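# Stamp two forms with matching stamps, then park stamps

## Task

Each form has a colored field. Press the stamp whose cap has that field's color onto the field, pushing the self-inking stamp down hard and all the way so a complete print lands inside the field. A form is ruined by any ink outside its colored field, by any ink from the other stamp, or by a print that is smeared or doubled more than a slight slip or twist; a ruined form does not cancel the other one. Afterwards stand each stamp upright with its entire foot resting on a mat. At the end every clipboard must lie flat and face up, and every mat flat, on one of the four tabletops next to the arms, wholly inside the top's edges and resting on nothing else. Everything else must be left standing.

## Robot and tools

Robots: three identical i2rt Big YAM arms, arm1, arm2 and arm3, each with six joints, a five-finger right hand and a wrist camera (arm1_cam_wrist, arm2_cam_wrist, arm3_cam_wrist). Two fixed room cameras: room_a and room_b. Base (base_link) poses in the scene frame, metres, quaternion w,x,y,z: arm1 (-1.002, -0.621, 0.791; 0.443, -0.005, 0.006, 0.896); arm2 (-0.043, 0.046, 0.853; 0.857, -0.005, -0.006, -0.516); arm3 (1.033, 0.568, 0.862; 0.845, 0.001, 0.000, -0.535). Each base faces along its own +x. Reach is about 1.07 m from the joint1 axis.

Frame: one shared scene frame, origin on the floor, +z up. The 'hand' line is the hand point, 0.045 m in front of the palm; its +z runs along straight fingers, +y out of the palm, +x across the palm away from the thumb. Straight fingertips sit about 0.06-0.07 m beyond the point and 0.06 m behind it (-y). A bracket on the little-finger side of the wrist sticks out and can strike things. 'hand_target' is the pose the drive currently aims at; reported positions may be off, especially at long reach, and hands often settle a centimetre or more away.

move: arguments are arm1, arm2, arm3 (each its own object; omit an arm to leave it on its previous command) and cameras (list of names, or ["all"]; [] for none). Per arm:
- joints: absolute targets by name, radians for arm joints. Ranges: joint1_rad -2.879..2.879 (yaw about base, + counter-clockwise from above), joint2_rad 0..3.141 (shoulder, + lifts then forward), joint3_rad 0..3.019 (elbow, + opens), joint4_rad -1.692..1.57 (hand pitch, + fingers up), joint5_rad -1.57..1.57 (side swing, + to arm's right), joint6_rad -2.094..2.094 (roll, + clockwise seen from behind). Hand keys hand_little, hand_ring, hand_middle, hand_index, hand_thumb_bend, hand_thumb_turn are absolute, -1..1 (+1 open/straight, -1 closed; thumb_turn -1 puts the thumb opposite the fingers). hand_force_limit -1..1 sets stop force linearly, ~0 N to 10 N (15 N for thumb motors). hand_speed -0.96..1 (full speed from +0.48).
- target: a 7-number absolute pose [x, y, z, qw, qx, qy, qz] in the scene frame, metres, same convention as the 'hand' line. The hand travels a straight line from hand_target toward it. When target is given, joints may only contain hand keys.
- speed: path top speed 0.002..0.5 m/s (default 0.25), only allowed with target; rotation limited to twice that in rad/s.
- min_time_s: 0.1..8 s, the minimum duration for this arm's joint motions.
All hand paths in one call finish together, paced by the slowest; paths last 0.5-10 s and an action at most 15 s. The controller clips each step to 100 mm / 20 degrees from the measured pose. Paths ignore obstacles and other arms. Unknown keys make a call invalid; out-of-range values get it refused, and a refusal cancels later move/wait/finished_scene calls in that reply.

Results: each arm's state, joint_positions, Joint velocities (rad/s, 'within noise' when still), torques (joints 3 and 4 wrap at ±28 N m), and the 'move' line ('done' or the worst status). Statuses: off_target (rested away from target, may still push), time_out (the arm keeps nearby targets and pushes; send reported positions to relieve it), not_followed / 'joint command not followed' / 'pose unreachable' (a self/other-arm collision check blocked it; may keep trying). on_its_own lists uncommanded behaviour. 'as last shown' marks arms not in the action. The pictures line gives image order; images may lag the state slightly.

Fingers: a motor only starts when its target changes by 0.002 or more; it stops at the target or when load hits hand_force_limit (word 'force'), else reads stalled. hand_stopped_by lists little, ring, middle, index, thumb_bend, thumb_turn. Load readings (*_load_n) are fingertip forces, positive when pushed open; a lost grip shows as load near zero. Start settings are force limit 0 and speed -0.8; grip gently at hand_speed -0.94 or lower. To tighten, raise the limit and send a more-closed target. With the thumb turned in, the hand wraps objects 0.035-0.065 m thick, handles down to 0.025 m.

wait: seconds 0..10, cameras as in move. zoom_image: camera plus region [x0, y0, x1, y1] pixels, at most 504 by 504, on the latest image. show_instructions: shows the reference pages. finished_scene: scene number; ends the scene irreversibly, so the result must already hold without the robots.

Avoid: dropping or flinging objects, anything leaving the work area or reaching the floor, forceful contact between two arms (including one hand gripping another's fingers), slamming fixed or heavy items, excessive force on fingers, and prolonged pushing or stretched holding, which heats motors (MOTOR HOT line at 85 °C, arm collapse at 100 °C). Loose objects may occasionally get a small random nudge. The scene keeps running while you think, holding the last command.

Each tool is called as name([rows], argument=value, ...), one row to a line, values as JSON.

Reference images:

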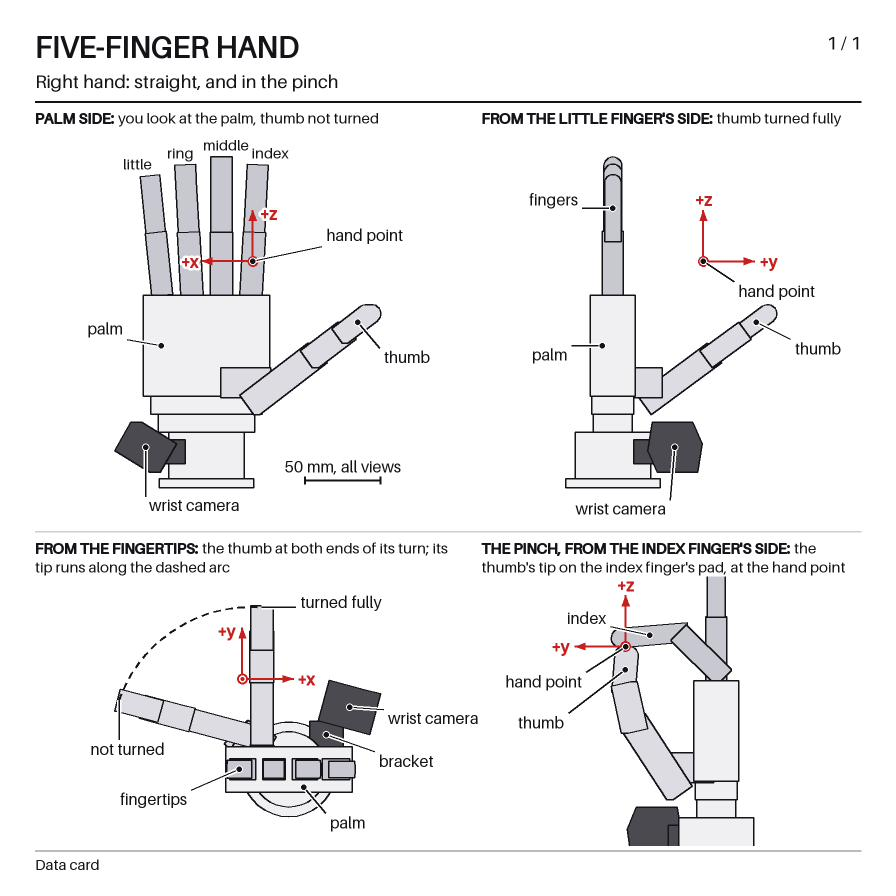

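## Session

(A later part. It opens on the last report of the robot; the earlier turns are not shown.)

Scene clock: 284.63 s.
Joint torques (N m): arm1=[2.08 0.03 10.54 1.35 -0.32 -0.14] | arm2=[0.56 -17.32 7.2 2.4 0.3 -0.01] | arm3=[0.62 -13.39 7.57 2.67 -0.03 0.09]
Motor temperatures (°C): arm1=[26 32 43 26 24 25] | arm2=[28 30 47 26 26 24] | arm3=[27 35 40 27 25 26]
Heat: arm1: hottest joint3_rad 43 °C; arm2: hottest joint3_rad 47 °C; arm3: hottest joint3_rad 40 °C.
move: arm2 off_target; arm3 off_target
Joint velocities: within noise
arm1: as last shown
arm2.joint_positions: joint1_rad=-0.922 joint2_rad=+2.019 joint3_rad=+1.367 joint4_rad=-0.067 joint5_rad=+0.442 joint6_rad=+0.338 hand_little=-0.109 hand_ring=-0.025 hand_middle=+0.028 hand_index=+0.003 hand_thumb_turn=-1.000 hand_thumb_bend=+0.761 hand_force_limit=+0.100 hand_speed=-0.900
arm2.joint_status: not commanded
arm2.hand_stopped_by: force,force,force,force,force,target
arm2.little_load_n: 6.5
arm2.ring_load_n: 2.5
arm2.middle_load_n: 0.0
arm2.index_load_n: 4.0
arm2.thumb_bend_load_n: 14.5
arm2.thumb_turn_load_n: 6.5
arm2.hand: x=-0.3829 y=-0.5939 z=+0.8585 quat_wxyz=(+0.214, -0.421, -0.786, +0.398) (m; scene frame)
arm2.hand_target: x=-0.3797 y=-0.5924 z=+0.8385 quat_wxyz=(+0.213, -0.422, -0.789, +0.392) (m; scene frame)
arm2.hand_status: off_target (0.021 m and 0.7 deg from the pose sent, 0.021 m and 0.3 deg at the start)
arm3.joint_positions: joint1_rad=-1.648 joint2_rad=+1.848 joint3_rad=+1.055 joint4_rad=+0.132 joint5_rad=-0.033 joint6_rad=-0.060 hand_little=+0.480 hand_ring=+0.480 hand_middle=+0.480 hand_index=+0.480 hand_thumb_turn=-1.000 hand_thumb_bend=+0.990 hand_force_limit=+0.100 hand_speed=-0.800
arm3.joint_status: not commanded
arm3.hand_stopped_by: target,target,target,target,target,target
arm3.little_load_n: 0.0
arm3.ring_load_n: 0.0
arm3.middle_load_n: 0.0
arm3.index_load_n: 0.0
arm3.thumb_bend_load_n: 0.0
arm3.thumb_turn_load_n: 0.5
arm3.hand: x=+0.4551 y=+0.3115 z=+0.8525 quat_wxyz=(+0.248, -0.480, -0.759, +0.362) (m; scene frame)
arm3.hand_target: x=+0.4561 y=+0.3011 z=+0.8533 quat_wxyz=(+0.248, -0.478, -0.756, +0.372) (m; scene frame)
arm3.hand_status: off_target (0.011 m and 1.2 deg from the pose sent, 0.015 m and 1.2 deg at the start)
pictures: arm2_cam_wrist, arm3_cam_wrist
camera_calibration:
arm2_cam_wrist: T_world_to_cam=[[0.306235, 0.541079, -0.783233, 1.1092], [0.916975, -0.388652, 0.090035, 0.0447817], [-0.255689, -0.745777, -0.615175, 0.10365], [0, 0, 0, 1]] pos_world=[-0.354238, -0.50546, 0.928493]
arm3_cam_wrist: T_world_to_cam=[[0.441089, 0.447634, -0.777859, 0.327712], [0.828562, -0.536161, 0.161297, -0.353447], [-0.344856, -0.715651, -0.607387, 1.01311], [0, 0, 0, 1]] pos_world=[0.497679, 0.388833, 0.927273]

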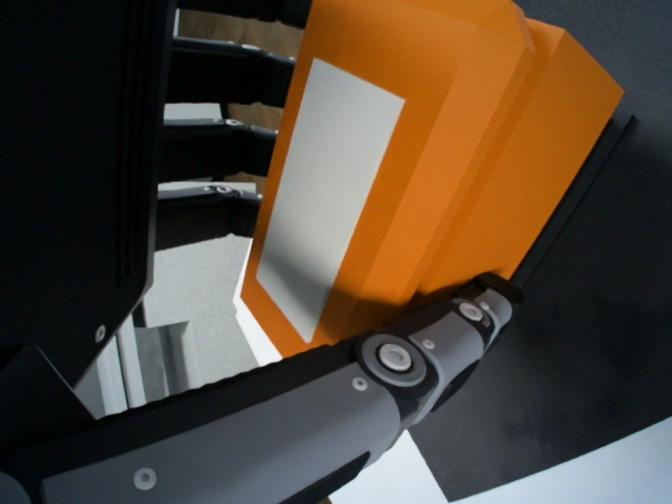

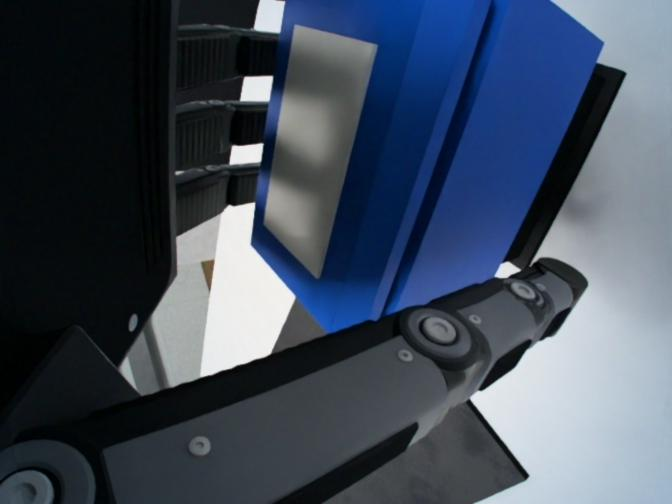

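move(arm2={"target": [-0.379, -0.592, 0.846, 0.213, -0.420, -0.797, 0.378], "speed": 0.06}, arm3={"joints": {"hand_little": 0.0, "hand_ring": 0.0, "hand_middle": 0.0, "hand_index": 0.0, "hand_thumb_bend": -0.2, "hand_speed": -0.86, "hand_force_limit": -0.4}}, cameras=[])

move(arm2={"joints": {"hand_little": 0.2, "hand_ring": 0.2, "hand_middle": 0.2, "hand_index": 0.2, "hand_thumb_bend": 0.9, "hand_speed": -0.85}}, arm3={"joints": {"hand_little": -0.3, "hand_ring": -0.3, "hand_middle": -0.3, "hand_index": -0.3, "hand_thumb_bend": -0.4, "hand_speed": -0.9, "hand_force_limit": 0.1}}, cameras=["arm2_cam_wrist","arm3_cam_wrist"])

Scene clock: 291.07 s.
Joint torques (N m): arm1=[2.2 0.03 10.55 1.35 -0.32 -0.14] | arm2=[0.62 -18.14 9.5 0.34 0.24 -0.07] | arm3=[0.38 -13.51 7.56 2.54 -0.03 0.1]
Motor temperatures (°C): arm1=[26 32 43 26 24 25] | arm2=[28 29 46 25 25 24] | arm3=[27 36 39 27 25 26]
Heat: arm1: hottest joint3_rad 43 °C; arm2: hottest joint3_rad 46 °C; arm3: hottest joint3_rad 39 °C.
move: arm2 done; arm3 off_target
Joint velocities: within noise
arm1: as last shown
arm2.joint_positions: joint1_rad=-0.922 joint2_rad=+2.019 joint3_rad=+1.367 joint4_rad=-0.083 joint5_rad=+0.442 joint6_rad=+0.342 hand_little=-0.109 hand_ring=-0.025 hand_middle=+0.028 hand_index=+0.003 hand_thumb_turn=-1.000 hand_thumb_bend=+0.761 hand_force_limit=+0.100 hand_speed=-0.900
arm2.joint_status: not commanded
arm2.hand_stopped_by: force,force,force,force,force,target
arm2.little_load_n: 6.5
arm2.ring_load_n: 2.5
arm2.middle_load_n: 1.0
arm2.index_load_n: 5.0
arm2.thumb_bend_load_n: 14.0
arm2.thumb_turn_load_n: 7.0
arm2.hand: x=-0.3813 y=-0.5910 z=+0.8557 quat_wxyz=(+0.213, -0.422, -0.789, +0.391) (m; scene frame)
arm2.hand_target: x=-0.3790 y=-0.5919 z=+0.8463 quat_wxyz=(+0.213, -0.420, -0.797, +0.379) (m; scene frame)
arm2.hand_status: done (0.010 m and 1.8 deg from the pose sent, 0.013 m and 2.6 deg at the start)
arm3.joint_positions: joint1_rad=-1.647 joint2_rad=+1.848 joint3_rad=+1.055 joint4_rad=+0.136 joint5_rad=-0.033 joint6_rad=-0.059 hand_little=+0.000 hand_ring=+0.028 hand_middle=+0.067 hand_index=+0.028 hand_thumb_turn=-1.000 hand_thumb_bend=+0.781 hand_force_limit=-0.400 hand_speed=-0.860
arm3.joint_status: hand_ring off_target (ended at +0.028, target +0.000); hand_middle off_target (ended at +0.067, target +0.000); hand_index off_target (ended at +0.028, target +0.000); hand_thumb_bend off_target (ended at +0.781, target -0.200); the others done
arm3.hand_stopped_by: target,force,force,force,force,target
arm3.little_load_n: 0.0
arm3.ring_load_n: 5.5
arm3.middle_load_n: 0.0
arm3.index_load_n: 6.0
arm3.thumb_bend_load_n: 10.5
arm3.thumb_turn_load_n: 2.5
arm3.hand: x=+0.4544 y=+0.3111 z=+0.8531 quat_wxyz=(+0.249, -0.480, -0.759, +0.364) (m; scene frame)
arm3.hand_target: x=+0.4561 y=+0.3009 z=+0.8533 quat_wxyz=(+0.248, -0.478, -0.756, +0.372) (m; scene frame)
arm3.hand_status: not commanded
pictures: none
No camera images: "cameras" was empty.

Scene clock: 292.33 s.
Joint torques (N m): arm1=[2.2 0.03 10.51 1.35 -0.31 -0.13] | arm2=[0.62 -18.14 9.47 1.09 0.25 -0.07] | arm3=[0.56 -13.51 7.56 2.55 -0.05 0.09]
Motor temperatures (°C): arm1=[26 32 43 26 24 25] | arm2=[28 29 46 25 25 24] | arm3=[27 36 38 27 25 26]
Heat: arm1: hottest joint3_rad 43 °C; arm2: hottest joint3_rad 46 °C; arm3: hottest joint3_rad 38 °C.
move: arm2 done; arm3 off_target
Joint velocities: within noise
arm1: as last shown
arm2.joint_positions: joint1_rad=-0.922 joint2_rad=+2.019 joint3_rad=+1.367 joint4_rad=-0.103 joint5_rad=+0.442 joint6_rad=+0.342 hand_little=+0.200 hand_ring=+0.200 hand_middle=+0.200 hand_index=+0.200 hand_thumb_turn=-1.000 hand_thumb_bend=+0.900 hand_force_limit=+0.100 hand_speed=-0.850
arm2.joint_status: all done
arm2.hand_stopped_by: target,target,target,target,target,target
arm2.little_load_n: 0.0
arm2.ring_load_n: 0.0
arm2.middle_load_n: 0.0
arm2.index_load_n: 0.0
arm2.thumb_bend_load_n: -0.5
arm2.thumb_turn_load_n: 0.0
arm2.hand: x=-0.3795 y=-0.5872 z=+0.8522 quat_wxyz=(+0.214, -0.422, -0.794, +0.382) (m; scene frame)
arm2.hand_target: x=-0.3789 y=-0.5919 z=+0.8462 quat_wxyz=(+0.213, -0.420, -0.797, +0.378) (m; scene frame)
arm2.hand_status: not commanded
arm3.joint_positions: joint1_rad=-1.647 joint2_rad=+1.848 joint3_rad=+1.055 joint4_rad=+0.136 joint5_rad=-0.033 joint6_rad=-0.058 hand_little=-0.044 hand_ring=+0.027 hand_middle=+0.051 hand_index=+0.028 hand_thumb_turn=-1.000 hand_thumb_bend=+0.782 hand_force_limit=+0.100 hand_speed=-0.900
arm3.joint_status: hand_little off_target (ended at -0.044, target -0.300); hand_ring off_target (ended at +0.027, target -0.300); hand_middle off_target (ended at +0.051, target -0.300); hand_index off_target (ended at +0.028, target -0.300); hand_thumb_bend off_target (ended at +0.782, target -0.400); the others done
arm3.hand_stopped_by: force,force,force,force,force,target
arm3.little_load_n: 6.0
arm3.ring_load_n: 0.0
arm3.middle_load_n: 5.0
arm3.index_load_n: 3.5
arm3.thumb_bend_load_n: 13.0
arm3.thumb_turn_load_n: 7.0
arm3.hand: x=+0.4545 y=+0.3110 z=+0.8532 quat_wxyz=(+0.249, -0.480, -0.758, +0.364) (m; scene frame)
arm3.hand_target: x=+0.4561 y=+0.3010 z=+0.8533 quat_wxyz=(+0.248, -0.478, -0.756, +0.372) (m; scene frame)
arm3.hand_status: not commanded
pictures: arm2_cam_wrist, arm3_cam_wrist
camera_calibration:
arm2_cam_wrist: T_world_to_cam=[[0.320681, 0.563642, -0.76123, 1.09949], [0.914556, -0.393386, 0.0939948, 0.037779], [-0.246478, -0.72633, -0.641633, 0.143114], [0, 0, 0, 1]] pos_world=[-0.351862, -0.50091, 0.925242]
arm3_cam_wrist: T_world_to_cam=[[0.439521, 0.445335, -0.780063, 0.331977], [0.828389, -0.536715, 0.160342, -0.352273], [-0.347266, -0.716669, -0.604808, 1.01211], [0, 0, 0, 1]] pos_world=[0.497378, 0.388434, 0.927577]

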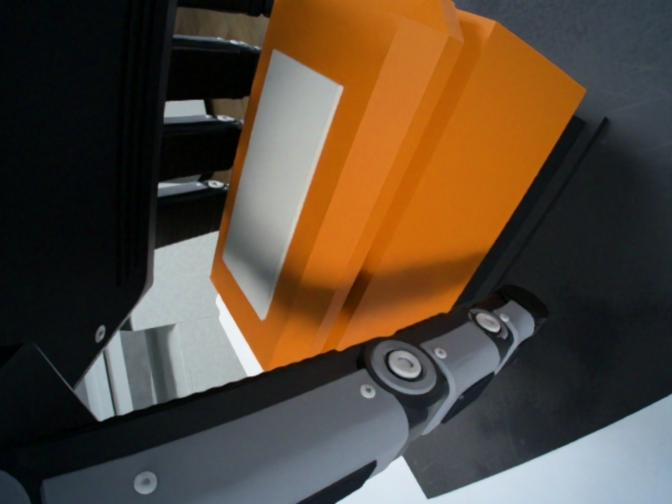

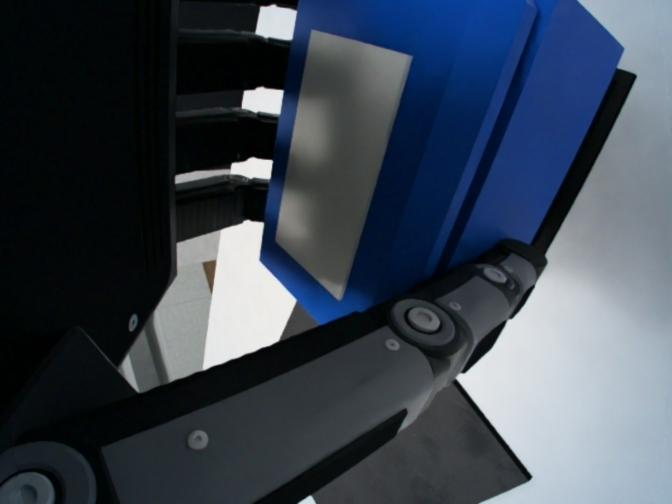

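move(arm2={"joints": {"hand_little": 0.6, "hand_ring": 0.6, "hand_middle": 0.6, "hand_index": 0.6, "hand_thumb_bend": 0.99, "hand_speed": -0.8}}, arm3={"target": [0.448, 0.300, 0.97, 0.249, -0.480, -0.756, 0.372], "speed": 0.12}, cameras=[])

move(arm2={"target": [-0.386, -0.600, 0.910, 0.213, -0.421, -0.794, 0.384], "speed": 0.1, "joints": {"hand_little": 0.8, "hand_ring": 0.8, "hand_middle": 0.8, "hand_index": 0.8}}, arm3={"joints": {"joint2_rad": 1.4, "joint3_rad": 1.75, "joint4_rad": -1.02}, "min_time_s": 3}, cameras=["arm2_cam_wrist","arm3_cam_wrist"])

Scene clock: 295.30 s.
Joint torques (N m): arm1=[2.26 -0.03 10.54 1.36 -0.32 -0.14] | arm2=[0.56 -18.14 9.47 1.09 0.25 -0.07] | arm3=[0.15 -14.51 14.91 1.16 -0.1 0.09]
Motor temperatures (°C): arm1=[26 32 43 26 24 25] | arm2=[28 29 46 25 25 24] | arm3=[27 36 39 27 25 26]
Heat: arm1: hottest joint3_rad 43 °C; arm2: hottest joint3_rad 46 °C; arm3: hottest joint3_rad 39 °C.
move: arm2 done; arm3 off_target
Joint velocities: within noise
arm1: as last shown
arm2.joint_positions: joint1_rad=-0.922 joint2_rad=+2.019 joint3_rad=+1.367 joint4_rad=-0.103 joint5_rad=+0.442 joint6_rad=+0.342 hand_little=+0.600 hand_ring=+0.600 hand_middle=+0.600 hand_index=+0.600 hand_thumb_turn=-1.000 hand_thumb_bend=+0.990 hand_force_limit=+0.100 hand_speed=-0.800
arm2.joint_status: all done
arm2.hand_stopped_by: target,target,target,target,target,target
arm2.little_load_n: 0.0
arm2.ring_load_n: 0.0
arm2.middle_load_n: 0.0
arm2.index_load_n: 0.0
arm2.thumb_bend_load_n: 0.0
arm2.thumb_turn_load_n: 0.0
arm2.hand: x=-0.3795 y=-0.5872 z=+0.8522 quat_wxyz=(+0.214, -0.422, -0.794, +0.382) (m; scene frame)
arm2.hand_target: x=-0.3789 y=-0.5919 z=+0.8462 quat_wxyz=(+0.213, -0.420, -0.797, +0.378) (m; scene frame)
arm2.hand_status: not commanded
arm3.joint_positions: joint1_rad=-1.647 joint2_rad=+1.689 joint3_rad=+1.104 joint4_rad=-0.139 joint5_rad=-0.033 joint6_rad=-0.058 hand_little=-0.044 hand_ring=+0.027 hand_middle=+0.051 hand_index=+0.028 hand_thumb_turn=-1.000 hand_thumb_bend=+0.782 hand_force_limit=+0.100 hand_speed=-0.900
arm3.joint_status: not commanded
arm3.hand_stopped_by: force,force,force,force,force,target
arm3.little_load_n: 5.5
arm3.ring_load_n: 0.0
arm3.middle_load_n: 5.5
arm3.index_load_n: 3.5
arm3.thumb_bend_load_n: 13.5
arm3.thumb_turn_load_n: 7.5
arm3.hand: x=+0.4740 y=+0.3184 z=+0.9254 quat_wxyz=(+0.231, -0.489, -0.770, +0.339) (m; scene frame)
arm3.hand_target: x=+0.4511 y=+0.3011 z=+0.9710 quat_wxyz=(+0.248, -0.479, -0.755, +0.372) (m; scene frame)
arm3.hand_status: off_target (0.055 m and 4.7 deg from the pose sent, 0.118 m and 1.0 deg at the start)
pictures: none
No camera images: "cameras" was empty.

Scene clock: 298.93 s.
Joint torques (N m): arm1=[2.26 -0.03 10.51 1.32 -0.31 -0.13] | arm2=[0.32 -20.19 12.12 1.03 0.2 -0.09] | arm3=[0.15 -11.46 16.68 1.14 -0.1 0.09]
Motor temperatures (°C): arm1=[26 32 43 26 24 25] | arm2=[28 30 47 25 25 24] | arm3=[27 36 40 26 25 26]
Heat: arm1: hottest joint3_rad 43 °C; arm2: hottest joint3_rad 47 °C; arm3: hottest joint3_rad 40 °C.
move: arm2 off_target; arm3 done
Joint velocities: within noise
arm1: as last shown
arm2.joint_positions: joint1_rad=-0.922 joint2_rad=+1.970 joint3_rad=+1.410 joint4_rad=-0.232 joint5_rad=+0.442 joint6_rad=+0.342 hand_little=+0.800 hand_ring=+0.800 hand_middle=+0.800 hand_index=+0.800 hand_thumb_turn=-1.000 hand_thumb_bend=+0.990 hand_force_limit=+0.100 hand_speed=-0.800
arm2.joint_status: all done
arm2.hand_stopped_by: target,target,target,target,target,target
arm2.little_load_n: 0.0
arm2.ring_load_n: 0.0
arm2.middle_load_n: 0.0
arm2.index_load_n: -0.5
arm2.thumb_bend_load_n: 0.0
arm2.thumb_turn_load_n: 0.0
arm2.hand: x=-0.3781 y=-0.5832 z=+0.8858 quat_wxyz=(+0.215, -0.421, -0.802, +0.365) (m; scene frame)
arm2.hand_target: x=-0.3854 y=-0.5989 z=+0.9103 quat_wxyz=(+0.213, -0.421, -0.794, +0.384) (m; scene frame)
arm2.hand_status: off_target (0.031 m and 2.3 deg from the pose sent, 0.060 m and 0.3 deg at the start)
arm3.joint_positions: joint1_rad=-1.647 joint2_rad=+1.417 joint3_rad=+1.675 joint4_rad=-1.012 joint5_rad=-0.033 joint6_rad=-0.058 hand_little=-0.044 hand_ring=+0.027 hand_middle=+0.051 hand_index=+0.028 hand_thumb_turn=-1.000 hand_thumb_bend=+0.782 hand_force_limit=+0.100 hand_speed=-0.900
arm3.joint_status: all done
arm3.hand_stopped_by: force,force,force,force,force,target
arm3.little_load_n: 5.5
arm3.ring_load_n: 0.0
arm3.middle_load_n: 5.0
arm3.index_load_n: 4.0
arm3.thumb_bend_load_n: 13.5
arm3.thumb_turn_load_n: 7.0
arm3.hand: x=+0.5288 y=+0.3387 z=+1.2458 quat_wxyz=(+0.223, -0.492, -0.775, +0.328) (m; scene frame)
arm3.hand_target: x=+0.5299 y=+0.3317 z=+1.2936 quat_wxyz=(+0.241, -0.483, -0.760, +0.362) (m; scene frame)
arm3.hand_status: not commanded
pictures: arm2_cam_wrist, arm3_cam_wrist
camera_calibration:
arm2_cam_wrist: T_world_to_cam=[[0.332272, 0.589152, -0.736543, 1.11981], [0.913203, -0.396281, 0.0949868, 0.0318387], [-0.235916, -0.704175, -0.669688, 0.209688], [0, 0, 0, 1]] pos_world=[-0.351689, -0.499467, 0.962193]
arm3_cam_wrist: T_world_to_cam=[[0.507781, 0.471414, -0.721059, 0.474832], [0.811209, -0.543399, 0.216003, -0.519971], [-0.289996, -0.694613, -0.658343, 1.32409], [0, 0, 0, 1]] pos_world=[0.564674, 0.413332, 1.3264]

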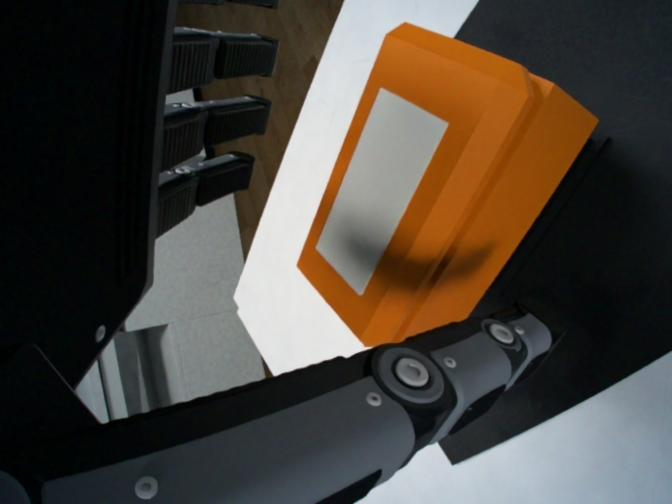

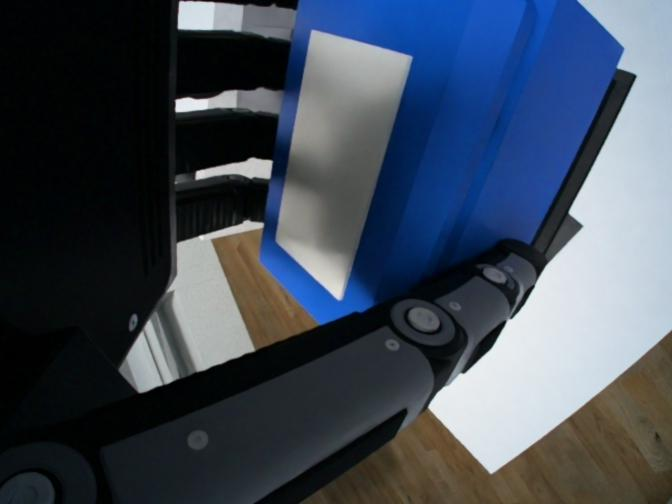

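move(arm2={"target": [-0.386, -0.600, 0.980, 0.213, -0.421, -0.794, 0.384], "speed": 0.12}, cameras=[])

move(arm2={"joints": {"joint2_rad": 0.9, "joint3_rad": 1.95, "joint4_rad": -1.6}, "min_time_s": 4}, arm3={"joints": {"joint1_rad": 0.5, "joint5_rad": -0.6, "joint6_rad": -0.8}, "min_time_s": 5.5}, cameras=["arm2_cam_wrist","arm3_cam_wrist"])

Scene clock: 301.93 s.
Joint torques (N m): arm1=[2.2 -0.03 10.54 1.36 -0.32 -0.13] | arm2=[0.38 -19.55 12.93 1.01 0.23 -0.08] | arm3=[0.15 -11.81 16.68 1.13 -0.1 0.09]
Motor temperatures (°C): arm1=[26 32 43 26 24 25] | arm2=[28 30 47 25 25 24] | arm3=[27 36 42 26 25 26]
Heat: arm1: hottest joint3_rad 43 °C; arm2: hottest joint3_rad 47 °C; arm3: hottest joint3_rad 42 °C.
move: arm2 off_target
Joint velocities: within noise
arm1.joint_positions: joint1_rad=-0.004 joint2_rad=+0.901 joint3_rad=+1.915 joint4_rad=-1.589 joint5_rad=-0.486 joint6_rad=-0.410 hand_little=+0.480 hand_ring=+0.480 hand_middle=+0.480 hand_index=+0.480 hand_thumb_turn=-1.000 hand_thumb_bend=+0.990 hand_force_limit=+0.100 hand_speed=-0.800
arm1.joint_status: not commanded
arm1.hand_stopped_by: target,target,target,target,target,target
arm1.little_load_n: 0.0
arm1.ring_load_n: 0.0
arm1.middle_load_n: 0.0
arm1.index_load_n: 0.0
arm1.thumb_bend_load_n: 0.0
arm1.thumb_turn_load_n: 0.0
arm1.hand: x=-1.2054 y=-0.5023 z=+1.3937 quat_wxyz=(-0.430, +0.681, +0.529, -0.268) (m; scene frame)
arm1.hand_target: x=-1.2010 y=-0.5083 z=+1.4046 quat_wxyz=(-0.441, +0.672, +0.532, -0.266) (m; scene frame)
arm1.hand_status: not commanded
arm2.joint_positions: joint1_rad=-0.922 joint2_rad=+1.892 joint3_rad=+1.491 joint4_rad=-0.391 joint5_rad=+0.442 joint6_rad=+0.342 hand_little=+0.800 hand_ring=+0.800 hand_middle=+0.800 hand_index=+0.800 hand_thumb_turn=-1.000 hand_thumb_bend=+0.990 hand_force_limit=+0.100 hand_speed=-0.800
arm2.joint_status: not commanded
arm2.hand_stopped_by: target,target,target,target,target,target
arm2.little_load_n: 0.0
arm2.ring_load_n: 0.0
arm2.middle_load_n: 0.0
arm2.index_load_n: 0.0
arm2.thumb_bend_load_n: 0.0
arm2.thumb_turn_load_n: 0.0
arm2.hand: x=-0.3794 y=-0.5844 z=+0.9549 quat_wxyz=(+0.215, -0.421, -0.802, +0.365) (m; scene frame)
arm2.hand_target: x=-0.3854 y=-0.5989 z=+0.9803 quat_wxyz=(+0.213, -0.421, -0.794, +0.384) (m; scene frame)
arm2.hand_status: off_target (0.030 m and 2.3 deg from the pose sent, 0.096 m and 2.3 deg at the start)
arm3: as last shown
arm3.thumb_turn_load_n: 7.5
pictures: none
No camera images: "cameras" was empty.

Scene clock: 308.03 s.
Joint torques (N m): arm1=[2.2 -0.03 10.54 1.33 -0.32 -0.14] | arm2=[0.15 0.56 8.49 1.26 0.15 -0.07] | arm3=[-0.38 -11.69 16.62 1.06 -0.47 -0.17]
Motor temperatures (°C): arm1=[26 32 43 26 24 25] | arm2=[28 30 48 25 25 24] | arm3=[27 37 46 26 25 26]
Heat: arm1: hottest joint3_rad 43 °C; arm2: hottest joint3_rad 48 °C; arm3: hottest joint3_rad 46 °C.
move: arm2 done; arm3 done
Joint velocities: within noise
arm1: as last shown
arm1.thumb_bend_load_n: -0.5
arm2.joint_positions: joint1_rad=-0.922 joint2_rad=+0.896 joint3_rad=+1.921 joint4_rad=-1.591 joint5_rad=+0.442 joint6_rad=+0.342 hand_little=+0.800 hand_ring=+0.800 hand_middle=+0.800 hand_index=+0.800 hand_thumb_turn=-1.000 hand_thumb_bend=+0.990 hand_force_limit=+0.100 hand_speed=-0.800
arm2.joint_status: all done
arm2.hand_stopped_by: target,target,target,target,target,target
arm2.little_load_n: 0.0
arm2.ring_load_n: 0.0
arm2.middle_load_n: -0.5
arm2.index_load_n: 0.0
arm2.thumb_bend_load_n: 0.0
arm2.thumb_turn_load_n: 0.0
arm2.hand: x=-0.1821 y=-0.1465 z=+1.4664 quat_wxyz=(+0.209, -0.424, -0.749, +0.465) (m; scene frame)
arm2.hand_target: x=-0.1800 y=-0.1431 z=+1.4752 quat_wxyz=(+0.207, -0.423, -0.745, +0.472) (m; scene frame)
arm2.hand_status: not commanded
arm3.joint_positions: joint1_rad=+0.494 joint2_rad=+1.417 joint3_rad=+1.675 joint4_rad=-1.012 joint5_rad=-0.598 joint6_rad=-0.782 hand_little=-0.044 hand_ring=+0.027 hand_middle=+0.051 hand_index=+0.028 hand_thumb_turn=-1.000 hand_thumb_bend=+0.782 hand_force_limit=+0.100 hand_speed=-0.900
arm3.joint_status: all done
arm3.hand_stopped_by: force,force,force,force,force,target
arm3.little_load_n: 5.5
arm3.ring_load_n: 0.0
arm3.middle_load_n: 5.0
arm3.index_load_n: 3.5
arm3.thumb_bend_load_n: 13.5
arm3.thumb_turn_load_n: 7.5
arm3.hand: x=+1.5190 y=+0.3243 z=+1.2585 quat_wxyz=(-0.300, +0.740, -0.484, +0.357) (m; scene frame)
arm3.hand_target: x=+1.5209 y=+0.3258 z=+1.3047 quat_wxyz=(-0.296, +0.741, -0.456, +0.396) (m; scene frame)
arm3.hand_status: not commanded
pictures: arm2_cam_wrist, arm3_cam_wrist
camera_calibration:
arm2_cam_wrist: T_world_to_cam=[[0.256606, 0.423012, -0.86903, 1.38125], [0.921016, -0.379649, 0.0871576, -0.013974], [-0.293057, -0.822756, -0.487021, 0.656617], [0, 0, 0, 1]] pos_world=[-0.14914, -0.0493544, 1.52135]
arm3_cam_wrist: T_world_to_cam=[[-0.42266, -0.529266, -0.735687, 1.74433], [-0.754869, 0.654809, -0.0374009, 0.975391], [0.501529, 0.539539, -0.676288, 0.0296873], [0, 0, 0, 1]] pos_world=[1.45866, 0.268501, 1.33984]

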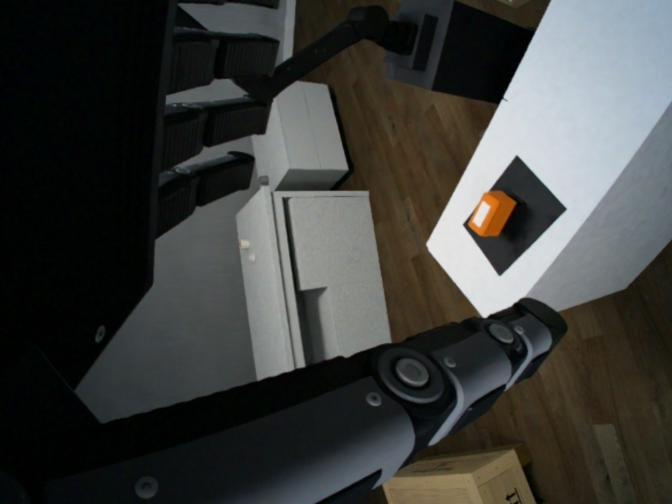

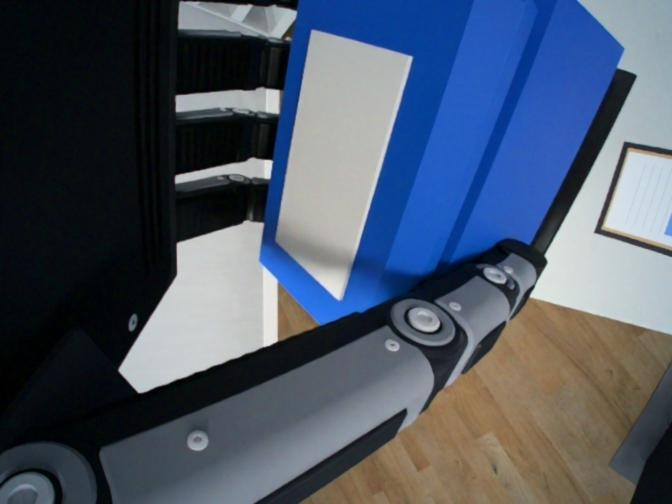

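move(arm1={"joints":{"joint1_rad":-2.15,"joint2_rad":1.2,"joint3_rad":1.9,"joint4_rad":-1.3,"joint5_rad":-0.43,"joint6_rad":-0.37},"min_time_s":4}, arm3={"target":[1.523,0.258,0.80,-0.372,0.773,-0.456,0.2375],"speed":0.15}, cameras=["arm3_cam_wrist","room_a"])

Scene clock: 327.60 s.
Joint torques (N m): arm1=[1.44 -5.19 9.74 2.77 -0.23 0.03] | arm2=[0.21 0.5 8.49 1.28 0.15 -0.07] | arm3=[-1.79 -16.21 10.76 1.42 -0.85 -0.14]
Motor temperatures (°C): arm1=[26 32 42 26 24 25] | arm2=[28 29 46 25 25 24] | arm3=[27 37 50 26 25 26]
Heat: arm1: hottest joint3_rad 42 °C; arm2: hottest joint3_rad 46 °C; arm3: hottest joint3_rad 50 °C.
move: arm1 done; arm3 off_target
Joint velocities: within noise
arm1.joint_positions: joint1_rad=-2.141 joint2_rad=+1.193 joint3_rad=+1.897 joint4_rad=-1.322 joint5_rad=-0.431 joint6_rad=-0.380 hand_little=+0.480 hand_ring=+0.480 hand_middle=+0.480 hand_index=+0.480 hand_thumb_turn=-1.000 hand_thumb_bend=+0.990 hand_force_limit=+0.100 hand_speed=-0.800
arm1.joint_status: all done
arm1.hand_stopped_by: target,target,target,target,target,target
arm1.little_load_n: 0.0
arm1.ring_load_n: 0.0
arm1.middle_load_n: 0.0
arm1.index_load_n: 0.0
arm1.thumb_bend_load_n: 0.0
arm1.thumb_turn_load_n: 0.0
arm1.hand: x=-0.6129 y=-0.4946 z=+1.3472 quat_wxyz=(-0.414, +0.792, -0.371, +0.252) (m; scene frame)
arm1.hand_target: x=-0.6047 y=-0.4969 z=+1.3494 quat_wxyz=(-0.418, +0.786, -0.375, +0.258) (m; scene frame)
arm1.hand_status: not commanded
arm2: as last shown
arm2.middle_load_n: 0.0
arm3.joint_positions: joint1_rad=+0.371 joint2_rad=+2.047 joint3_rad=+1.221 joint4_rad=-0.428 joint5_rad=-0.838 joint6_rad=-1.082 hand_little=-0.044 hand_ring=+0.027 hand_middle=+0.051 hand_index=+0.028 hand_thumb_turn=-1.000 hand_thumb_bend=+0.782 hand_force_limit=+0.100 hand_speed=-0.900
arm3.joint_status: not commanded
arm3.hand_stopped_by: force,force,force,force,force,target
arm3.little_load_n: 5.5
arm3.ring_load_n: 0.0
arm3.middle_load_n: 5.0
arm3.index_load_n: 4.0
arm3.thumb_bend_load_n: 13.5
arm3.thumb_turn_load_n: 7.5
arm3.hand: x=+1.5024 y=+0.2874 z=+0.7784 quat_wxyz=(-0.380, +0.770, -0.474, +0.196) (m; scene frame)
arm3.hand_target: x=+1.5215 y=+0.2588 z=+0.8013 quat_wxyz=(-0.371, +0.773, -0.456, +0.237) (m; scene frame)
arm3.hand_status: off_target (0.042 m and 5.3 deg from the pose sent, 0.463 m and 16.7 deg at the start)
pictures: arm3_cam_wrist, room_a
camera_calibration:
arm3_cam_wrist: T_world_to_cam=[[-0.461766, -0.425342, -0.778368, 1.4266], [-0.848474, 0.46763, 0.247818, 0.941462], [0.258581, 0.774859, -0.576827, -0.0467838], [0, 0, 0, 1]] pos_world=[1.46966, 0.202786, 0.85012]

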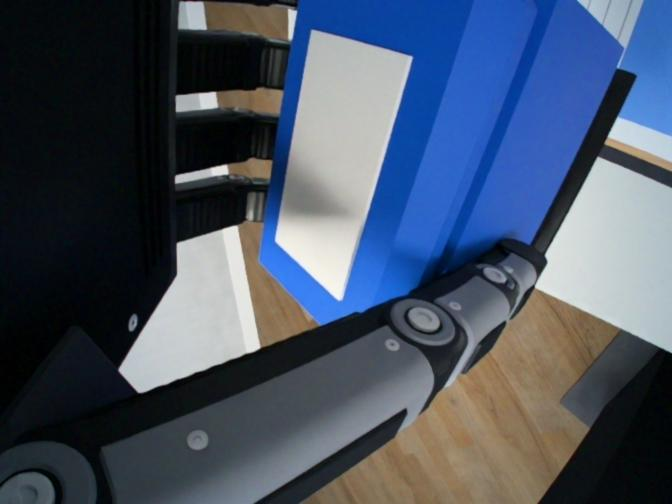

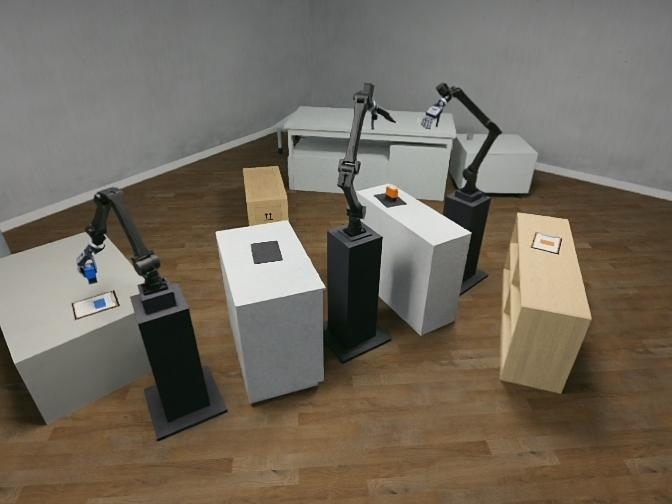

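move(arm1={"target":[-0.385,-0.525,1.06,-0.382,0.799,-0.416,0.207],"speed":0.15}, arm3={"target":[1.545,0.225,0.80,-0.362,0.776,-0.440,0.270],"speed":0.1}, cameras=["arm3_cam_wrist","arm1_cam_wrist"])

Scene clock: 332.97 s.
Joint torques (N m): arm1=[0.97 -13.16 13.18 2.48 -0.46 -0.13] | arm2=[0.15 0.5 8.49 1.29 0.15 -0.07] | arm3=[-1.9 -15.91 12.1 1.62 -0.83 -0.16]
Motor temperatures (°C): arm1=[26 32 43 26 24 25] | arm2=[28 29 46 25 25 24] | arm3=[27 37 49 26 26 26]
Heat: arm1: hottest joint3_rad 43 °C; arm2: hottest joint3_rad 46 °C; arm3: hottest joint3_rad 49 °C.
move: arm1 off_target; arm3 off_target
Joint velocities: within noise
arm1.joint_positions: joint1_rad=-2.209 joint2_rad=+1.606 joint3_rad=+1.543 joint4_rad=-0.732 joint5_rad=-0.458 joint6_rad=-0.391 hand_little=+0.480 hand_ring=+0.480 hand_middle=+0.480 hand_index=+0.480 hand_thumb_turn=-1.000 hand_thumb_bend=+0.990 hand_force_limit=+0.100 hand_speed=-0.800
arm1.joint_status: not commanded
arm1.hand_stopped_by: target,target,target,target,target,target
arm1.little_load_n: 0.0
arm1.ring_load_n: 0.0
arm1.middle_load_n: 0.0
arm1.index_load_n: 0.0
arm1.thumb_bend_load_n: 0.0
arm1.thumb_turn_load_n: 0.0
arm1.hand: x=-0.3960 y=-0.5190 z=+1.0512 quat_wxyz=(-0.376, +0.802, -0.423, +0.191) (m; scene frame)
arm1.hand_target: x=-0.3854 y=-0.5251 z=+1.0600 quat_wxyz=(-0.382, +0.799, -0.416, +0.207) (m; scene frame)
arm1.hand_status: off_target (0.015 m and 2.2 deg from the pose sent, 0.368 m and 8.2 deg at the start)
arm2: as last shown
arm2.ring_load_n: -0.5
arm2.thumb_turn_load_n: 0.5
arm3.joint_positions: joint1_rad=+0.358 joint2_rad=+2.079 joint3_rad=+1.283 joint4_rad=-0.398 joint5_rad=-0.841 joint6_rad=-1.100 hand_little=-0.044 hand_ring=+0.027 hand_middle=+0.051 hand_index=+0.028 hand_thumb_turn=-1.000 hand_thumb_bend=+0.782 hand_force_limit=+0.100 hand_speed=-0.900
arm3.joint_status: not commanded
arm3.hand_stopped_by: force,force,force,force,force,target
arm3.little_load_n: 5.5
arm3.ring_load_n: 0.0
arm3.middle_load_n: 5.5
arm3.index_load_n: 4.0
arm3.thumb_bend_load_n: 13.5
arm3.thumb_turn_load_n: 7.0
arm3.hand: x=+1.5225 y=+0.2582 z=+0.7801 quat_wxyz=(-0.372, +0.774, -0.459, +0.229) (m; scene frame)
arm3.hand_target: x=+1.5429 y=+0.2262 z=+0.8018 quat_wxyz=(-0.361, +0.776, -0.440, +0.270) (m; scene frame)
arm3.hand_status: off_target (0.045 m and 5.4 deg from the pose sent, 0.079 m and 9.6 deg at the start)
pictures: arm1_cam_wrist, arm3_cam_wrist
camera_calibration:
arm1_cam_wrist: T_world_to_cam=[[-0.339544, -0.584263, -0.737121, 0.337132], [-0.92191, 0.362134, 0.137627, -0.32274], [0.186526, 0.726289, -0.661598, 1.26695], [0, 0, 0, 1]] pos_world=[-0.419386, -0.606324, 1.13114]
arm3_cam_wrist: T_world_to_cam=[[-0.421197, -0.46588, -0.77817, 1.3733], [-0.859401, 0.479222, 0.17826, 1.03973], [0.289868, 0.743843, -0.602224, -0.0482123], [0, 0, 0, 1]] pos_world=[1.48595, 0.177391, 0.854282]

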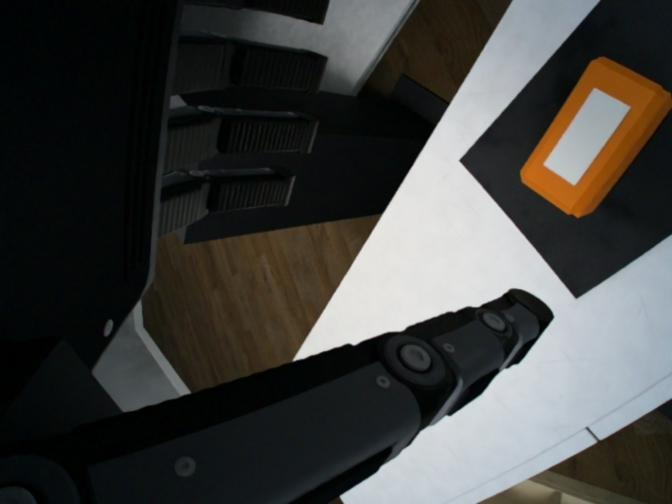

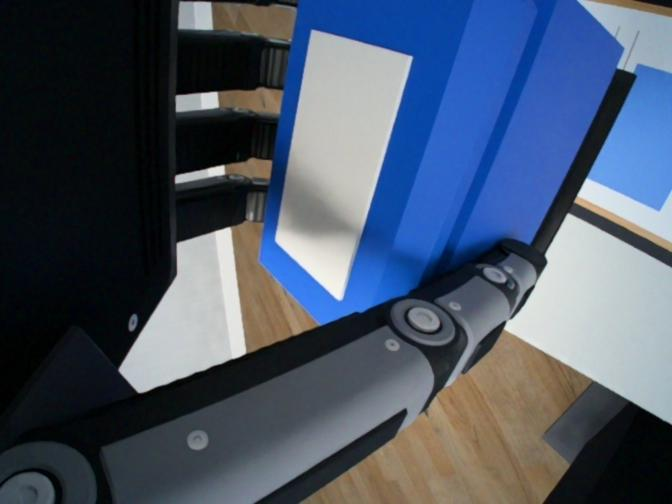

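move(arm1={"target":[-0.366,-0.542,0.955,-0.384,0.798,-0.412,0.214],"speed":0.12}, arm3={"target":[1.545,0.222,0.72,-0.354,0.776,-0.430,0.292],"speed":0.1}, cameras=["arm3_cam_wrist","arm1_cam_wrist"])

Scene clock: 337.67 s.
Joint torques (N m): arm1=[0.97 -13.74 11.58 2.5 -0.48 -0.13] | arm2=[0.15 0.56 8.47 1.29 0.15 -0.07] | arm3=[-2.08 -16.97 8.47 1.77 -0.73 -0.14]
Motor temperatures (°C): arm1=[26 32 44 26 24 25] | arm2=[28 28 46 25 25 24] | arm3=[27 37 48 26 26 26]
Heat: arm1: hottest joint3_rad 44 °C; arm2: hottest joint3_rad 46 °C; arm3: hottest joint3_rad 48 °C.
move: arm1 done; arm3 off_target
Joint velocities: within noise
arm1.joint_positions: joint1_rad=-2.236 joint2_rad=+1.692 joint3_rad=+1.387 joint4_rad=-0.467 joint5_rad=-0.476 joint6_rad=-0.415 hand_little=+0.480 hand_ring=+0.480 hand_middle=+0.480 hand_index=+0.480 hand_thumb_turn=-1.000 hand_thumb_bend=+0.990 hand_force_limit=+0.100 hand_speed=-0.800
arm1.joint_status: not commanded
arm1.hand_stopped_by: target,target,target,target,target,target
arm1.little_load_n: 0.0
arm1.ring_load_n: 0.0
arm1.middle_load_n: 0.0
arm1.index_load_n: 0.0
arm1.thumb_bend_load_n: 0.0
arm1.thumb_turn_load_n: 0.0
arm1.hand: x=-0.3737 y=-0.5355 z=+0.9558 quat_wxyz=(-0.382, +0.800, -0.416, +0.205) (m; scene frame)
arm1.hand_target: x=-0.3662 y=-0.5421 z=+0.9550 quat_wxyz=(-0.384, +0.798, -0.412, +0.214) (m; scene frame)
arm1.hand_status: done (0.010 m and 1.2 deg from the pose sent, 0.103 m and 3.1 deg at the start)
arm2: as last shown
arm2.ring_load_n: 0.0
arm2.thumb_turn_load_n: 0.0
arm3.joint_positions: joint1_rad=+0.355 joint2_rad=+2.230 joint3_rad=+1.283 joint4_rad=-0.172 joint5_rad=-0.841 joint6_rad=-1.102 hand_little=-0.044 hand_ring=+0.027 hand_middle=+0.051 hand_index=+0.028 hand_thumb_turn=-1.000 hand_thumb_bend=+0.782 hand_force_limit=+0.100 hand_speed=-0.900
arm3.joint_status: not commanded
arm3.hand_stopped_by: force,force,force,force,force,target
arm3.little_load_n: 5.5
arm3.ring_load_n: 0.0
arm3.middle_load_n: 5.0
arm3.index_load_n: 4.0
arm3.thumb_bend_load_n: 13.5
arm3.thumb_turn_load_n: 7.5
arm3.hand: x=+1.5328 y=+0.2462 z=+0.7061 quat_wxyz=(-0.363, +0.776, -0.443, +0.262) (m; scene frame)
arm3.hand_target: x=+1.5441 y=+0.2224 z=+0.7208 quat_wxyz=(-0.354, +0.777, -0.431, +0.292) (m; scene frame)
arm3.hand_status: off_target (0.030 m and 3.9 deg from the pose sent, 0.074 m and 8.3 deg at the start)
pictures: arm1_cam_wrist, arm3_cam_wrist
camera_calibration:
arm1_cam_wrist: T_world_to_cam=[[-0.313967, -0.586646, -0.746506, 0.28189], [-0.926367, 0.361547, 0.10549, -0.254284], [0.208012, 0.724659, -0.656963, 1.2144], [0, 0, 0, 1]] pos_world=[-0.399666, -0.62272, 1.03507]
arm3_cam_wrist: T_world_to_cam=[[-0.380287, -0.506213, -0.774035, 1.25885], [-0.866138, 0.488409, 0.106123, 1.1265], [0.324325, 0.710778, -0.624186, -0.115992], [0, 0, 0, 1]] pos_world=[1.49205, 0.169494, 0.782443]

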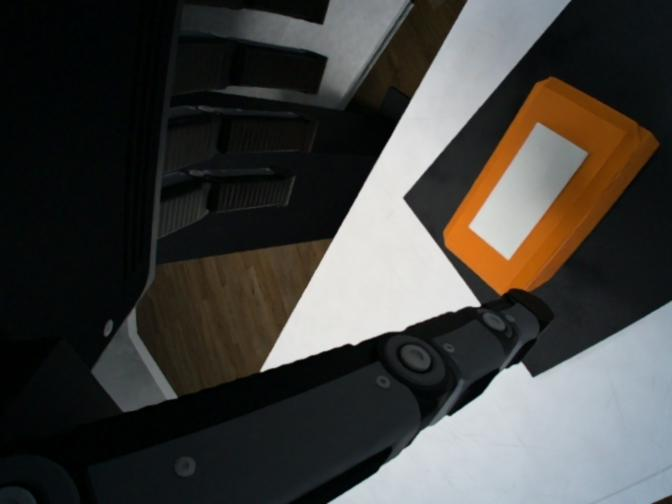

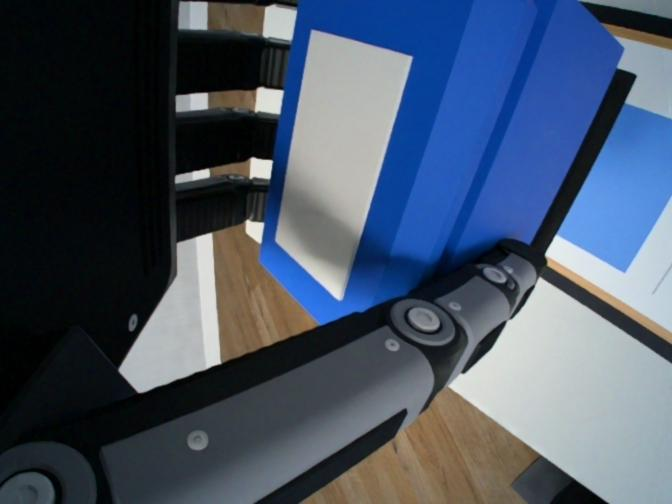

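move(arm1={"target":[-0.367,-0.544,0.88,-0.380,0.790,-0.426,0.223],"speed":0.1}, arm3={"target":[1.538,0.229,0.628,-0.366,0.778,-0.436,0.262],"speed":0.08}, cameras=["arm3_cam_wrist","arm1_cam_wrist"])

Scene clock: 347.50 s.
Joint torques (N m): arm1=[1.26 -13.68 10.7 2.54 -0.2 0.04] | arm2=[0.15 0.56 8.46 1.28 0.15 -0.07] | arm3=[-1.9 -17.49 8.61 1.52 -0.84 -0.16]
Motor temperatures (°C): arm1=[26 33 44 26 24 25] | arm2=[28 28 45 25 25 24] | arm3=[27 39 46 26 26 26]
Heat: arm1: hottest joint3_rad 44 °C; arm2: hottest joint3_rad 45 °C; arm3: hottest joint3_rad 46 °C.
move: arm1 done; arm3 off_target
Joint velocities: within noise
arm1.joint_positions: joint1_rad=-2.236 joint2_rad=+1.754 joint3_rad=+1.259 joint4_rad=-0.257 joint5_rad=-0.450 joint6_rad=-0.404 hand_little=+0.480 hand_ring=+0.480 hand_middle=+0.480 hand_index=+0.480 hand_thumb_turn=-1.000 hand_thumb_bend=+0.990 hand_force_limit=+0.100 hand_speed=-0.800
arm1.joint_status: not commanded
arm1.hand_stopped_by: target,target,target,target,target,target
arm1.little_load_n: 0.0
arm1.ring_load_n: 0.0
arm1.middle_load_n: 0.0
arm1.index_load_n: 0.0
arm1.thumb_bend_load_n: 0.0
arm1.thumb_turn_load_n: 0.0
arm1.hand: x=-0.3731 y=-0.5404 z=+0.8831 quat_wxyz=(-0.378, +0.795, -0.422, +0.218) (m; scene frame)
arm1.hand_target: x=-0.3672 y=-0.5441 z=+0.8800 quat_wxyz=(-0.380, +0.790, -0.426, +0.223) (m; scene frame)
arm1.hand_status: done (0.008 m and 1.0 deg from the pose sent, 0.077 m and 2.7 deg at the start)
arm2: as last shown
arm2.middle_load_n: -0.5
arm3.joint_positions: joint1_rad=+0.353 joint2_rad=+2.430 joint3_rad=+1.346 joint4_rad=-0.133 joint5_rad=-0.852 joint6_rad=-1.128 hand_little=-0.044 hand_ring=+0.027 hand_middle=+0.051 hand_index=+0.028 hand_thumb_turn=-1.000 hand_thumb_bend=+0.782 hand_force_limit=+0.100 hand_speed=-0.900
arm3.joint_status: not commanded
arm3.hand_stopped_by: force,force,force,force,force,target
arm3.little_load_n: 5.5
arm3.ring_load_n: 0.0
arm3.middle_load_n: 5.5
arm3.index_load_n: 3.5
arm3.thumb_bend_load_n: 13.5
arm3.thumb_turn_load_n: 7.5
arm3.hand: x=+1.5177 y=+0.2603 z=+0.6132 quat_wxyz=(-0.375, +0.777, -0.453, +0.225) (m; scene frame)
arm3.hand_target: x=+1.5366 y=+0.2297 z=+0.6295 quat_wxyz=(-0.366, +0.779, -0.436, +0.262) (m; scene frame)
arm3.hand_status: off_target (0.040 m and 4.8 deg from the pose sent, 0.080 m and 0.9 deg at the start)
pictures: arm1_cam_wrist, arm3_cam_wrist
camera_calibration:
arm1_cam_wrist: T_world_to_cam=[[-0.316452, -0.587008, -0.745171, 0.222614], [-0.918548, 0.385804, 0.0861636, -0.211181], [0.236911, 0.711742, -0.661284, 1.17766], [0, 0, 0, 1]] pos_world=[-0.402534, -0.626041, 0.962851]
arm3_cam_wrist: T_world_to_cam=[[-0.413192, -0.469378, -0.780357, 1.23254], [-0.867088, 0.464637, 0.17964, 1.07886], [0.278264, 0.750864, -0.598976, -0.135109], [0, 0, 0, 1]] pos_world=[1.48233, 0.178696, 0.687086]

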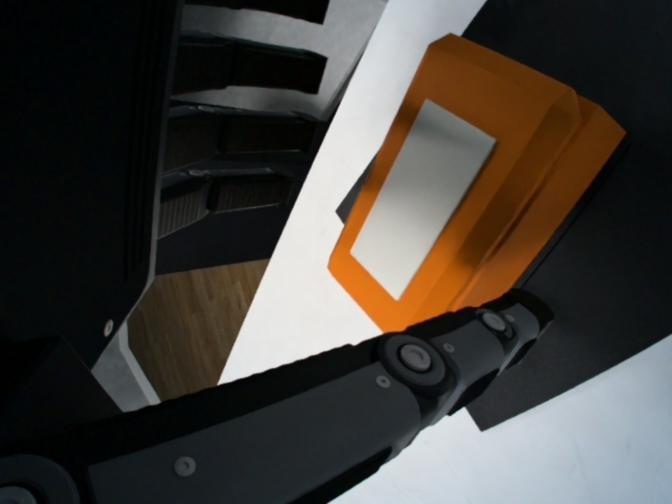

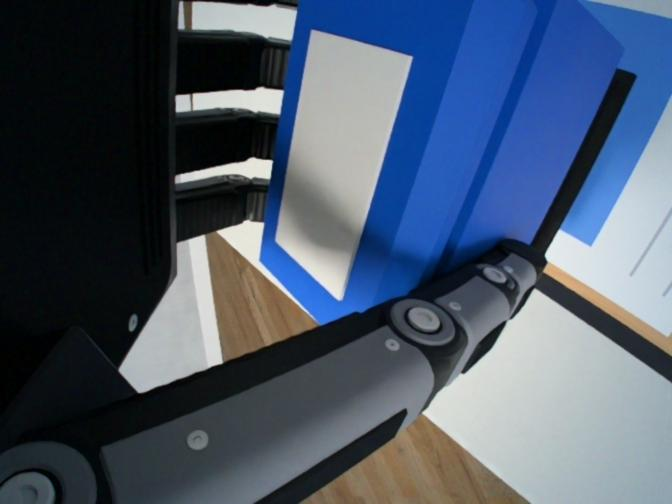

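move(arm1={"target":[-0.3695,-0.5405,0.836,-0.380,0.788,-0.431,0.219],"speed":0.08}, arm3={"target":[1.550,0.213,0.604,-0.363,0.778,-0.436,0.267],"speed":0.08}, cameras=["arm3_cam_wrist","arm1_cam_wrist"])

Scene clock: 353.73 s.
Joint torques (N m): arm1=[1.73 -13.98 10.18 2.56 -0.2 0.04] | arm2=[0.21 0.56 8.47 1.28 0.15 -0.07] | arm3=[-1.9 -17.9 8.8 1.46 -0.74 -0.14]
Motor temperatures (°C): arm1=[26 33 43 26 24 25] | arm2=[28 28 45 25 25 24] | arm3=[27 39 44 26 26 26]
Heat: arm1: hottest joint3_rad 43 °C; arm2: hottest joint3_rad 45 °C; arm3: hottest joint3_rad 44 °C.
move: arm1 done; arm3 off_target
Joint velocities: within noise
arm1.joint_positions: joint1_rad=-2.236 joint2_rad=+1.813 joint3_rad=+1.208 joint4_rad=-0.152 joint5_rad=-0.445 joint6_rad=-0.389 hand_little=+0.480 hand_ring=+0.480 hand_middle=+0.480 hand_index=+0.480 hand_thumb_turn=-1.000 hand_thumb_bend=+0.990 hand_force_limit=+0.100 hand_speed=-0.800
arm1.joint_status: not commanded
arm1.hand_stopped_by: target,target,target,target,target,target
arm1.little_load_n: 0.0
arm1.ring_load_n: 0.0
arm1.middle_load_n: 0.0
arm1.index_load_n: 0.0
arm1.thumb_bend_load_n: 0.0
arm1.thumb_turn_load_n: 0.5
arm1.hand: x=-0.3750 y=-0.5410 z=+0.8381 quat_wxyz=(-0.377, +0.792, -0.430, +0.215) (m; scene frame)
arm1.hand_target: x=-0.3695 y=-0.5406 z=+0.8362 quat_wxyz=(-0.380, +0.788, -0.431, +0.219) (m; scene frame)
arm1.hand_status: done (0.006 m and 0.8 deg from the pose sent, 0.047 m and 1.4 deg at the start)
arm2: as last shown
arm2.ring_load_n: -0.5
arm3.joint_positions: joint1_rad=+0.349 joint2_rad=+2.503 joint3_rad=+1.430 joint4_rad=-0.130 joint5_rad=-0.852 joint6_rad=-1.129 hand_little=-0.044 hand_ring=+0.027 hand_middle=+0.051 hand_index=+0.028 hand_thumb_turn=-1.000 hand_thumb_bend=+0.782 hand_force_limit=+0.100 hand_speed=-0.900
arm3.joint_status: not commanded
arm3.hand_stopped_by: force,force,force,force,force,target
arm3.little_load_n: 5.5
arm3.ring_load_n: 0.0
arm3.middle_load_n: 5.0
arm3.index_load_n: 4.0
arm3.thumb_bend_load_n: 13.5
arm3.thumb_turn_load_n: 7.5
arm3.hand: x=+1.5310 y=+0.2439 z=+0.5910 quat_wxyz=(-0.373, +0.776, -0.452, +0.232) (m; scene frame)
arm3.hand_target: x=+1.5488 y=+0.2137 z=+0.6056 quat_wxyz=(-0.363, +0.779, -0.436, +0.267) (m; scene frame)
arm3.hand_status: off_target (0.039 m and 4.6 deg from the pose sent, 0.058 m and 5.4 deg at the start)
pictures: arm1_cam_wrist, arm3_cam_wrist
camera_calibration:
arm1_cam_wrist: T_world_to_cam=[[-0.332553, -0.577617, -0.745498, 0.187518], [-0.912328, 0.397271, 0.0991643, -0.211258], [0.238886, 0.713116, -0.65909, 1.14844], [0, 0, 0, 1]] pos_world=[-0.404722, -0.626729, 0.917667]
arm3_cam_wrist: T_world_to_cam=[[-0.406884, -0.475859, -0.779746, 1.20463], [-0.867028, 0.469917, 0.165652, 1.10898], [0.287589, 0.743463, -0.603785, -0.149426], [0, 0, 0, 1]] pos_world=[1.49464, 0.163196, 0.665378]

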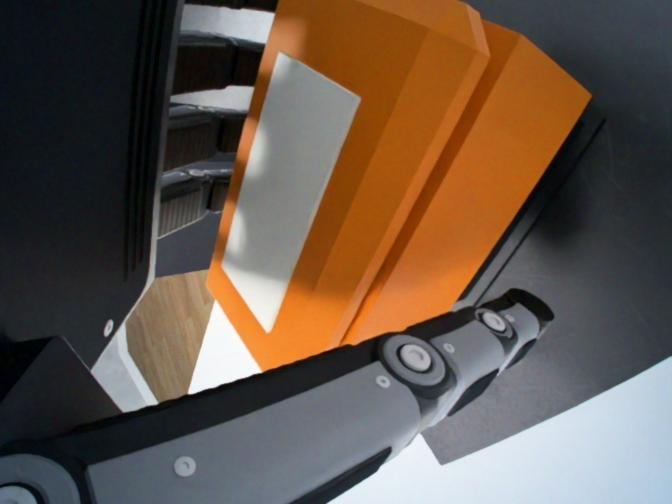

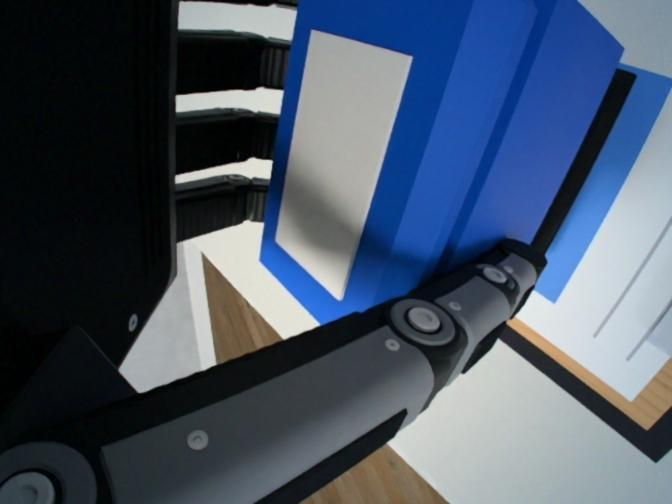

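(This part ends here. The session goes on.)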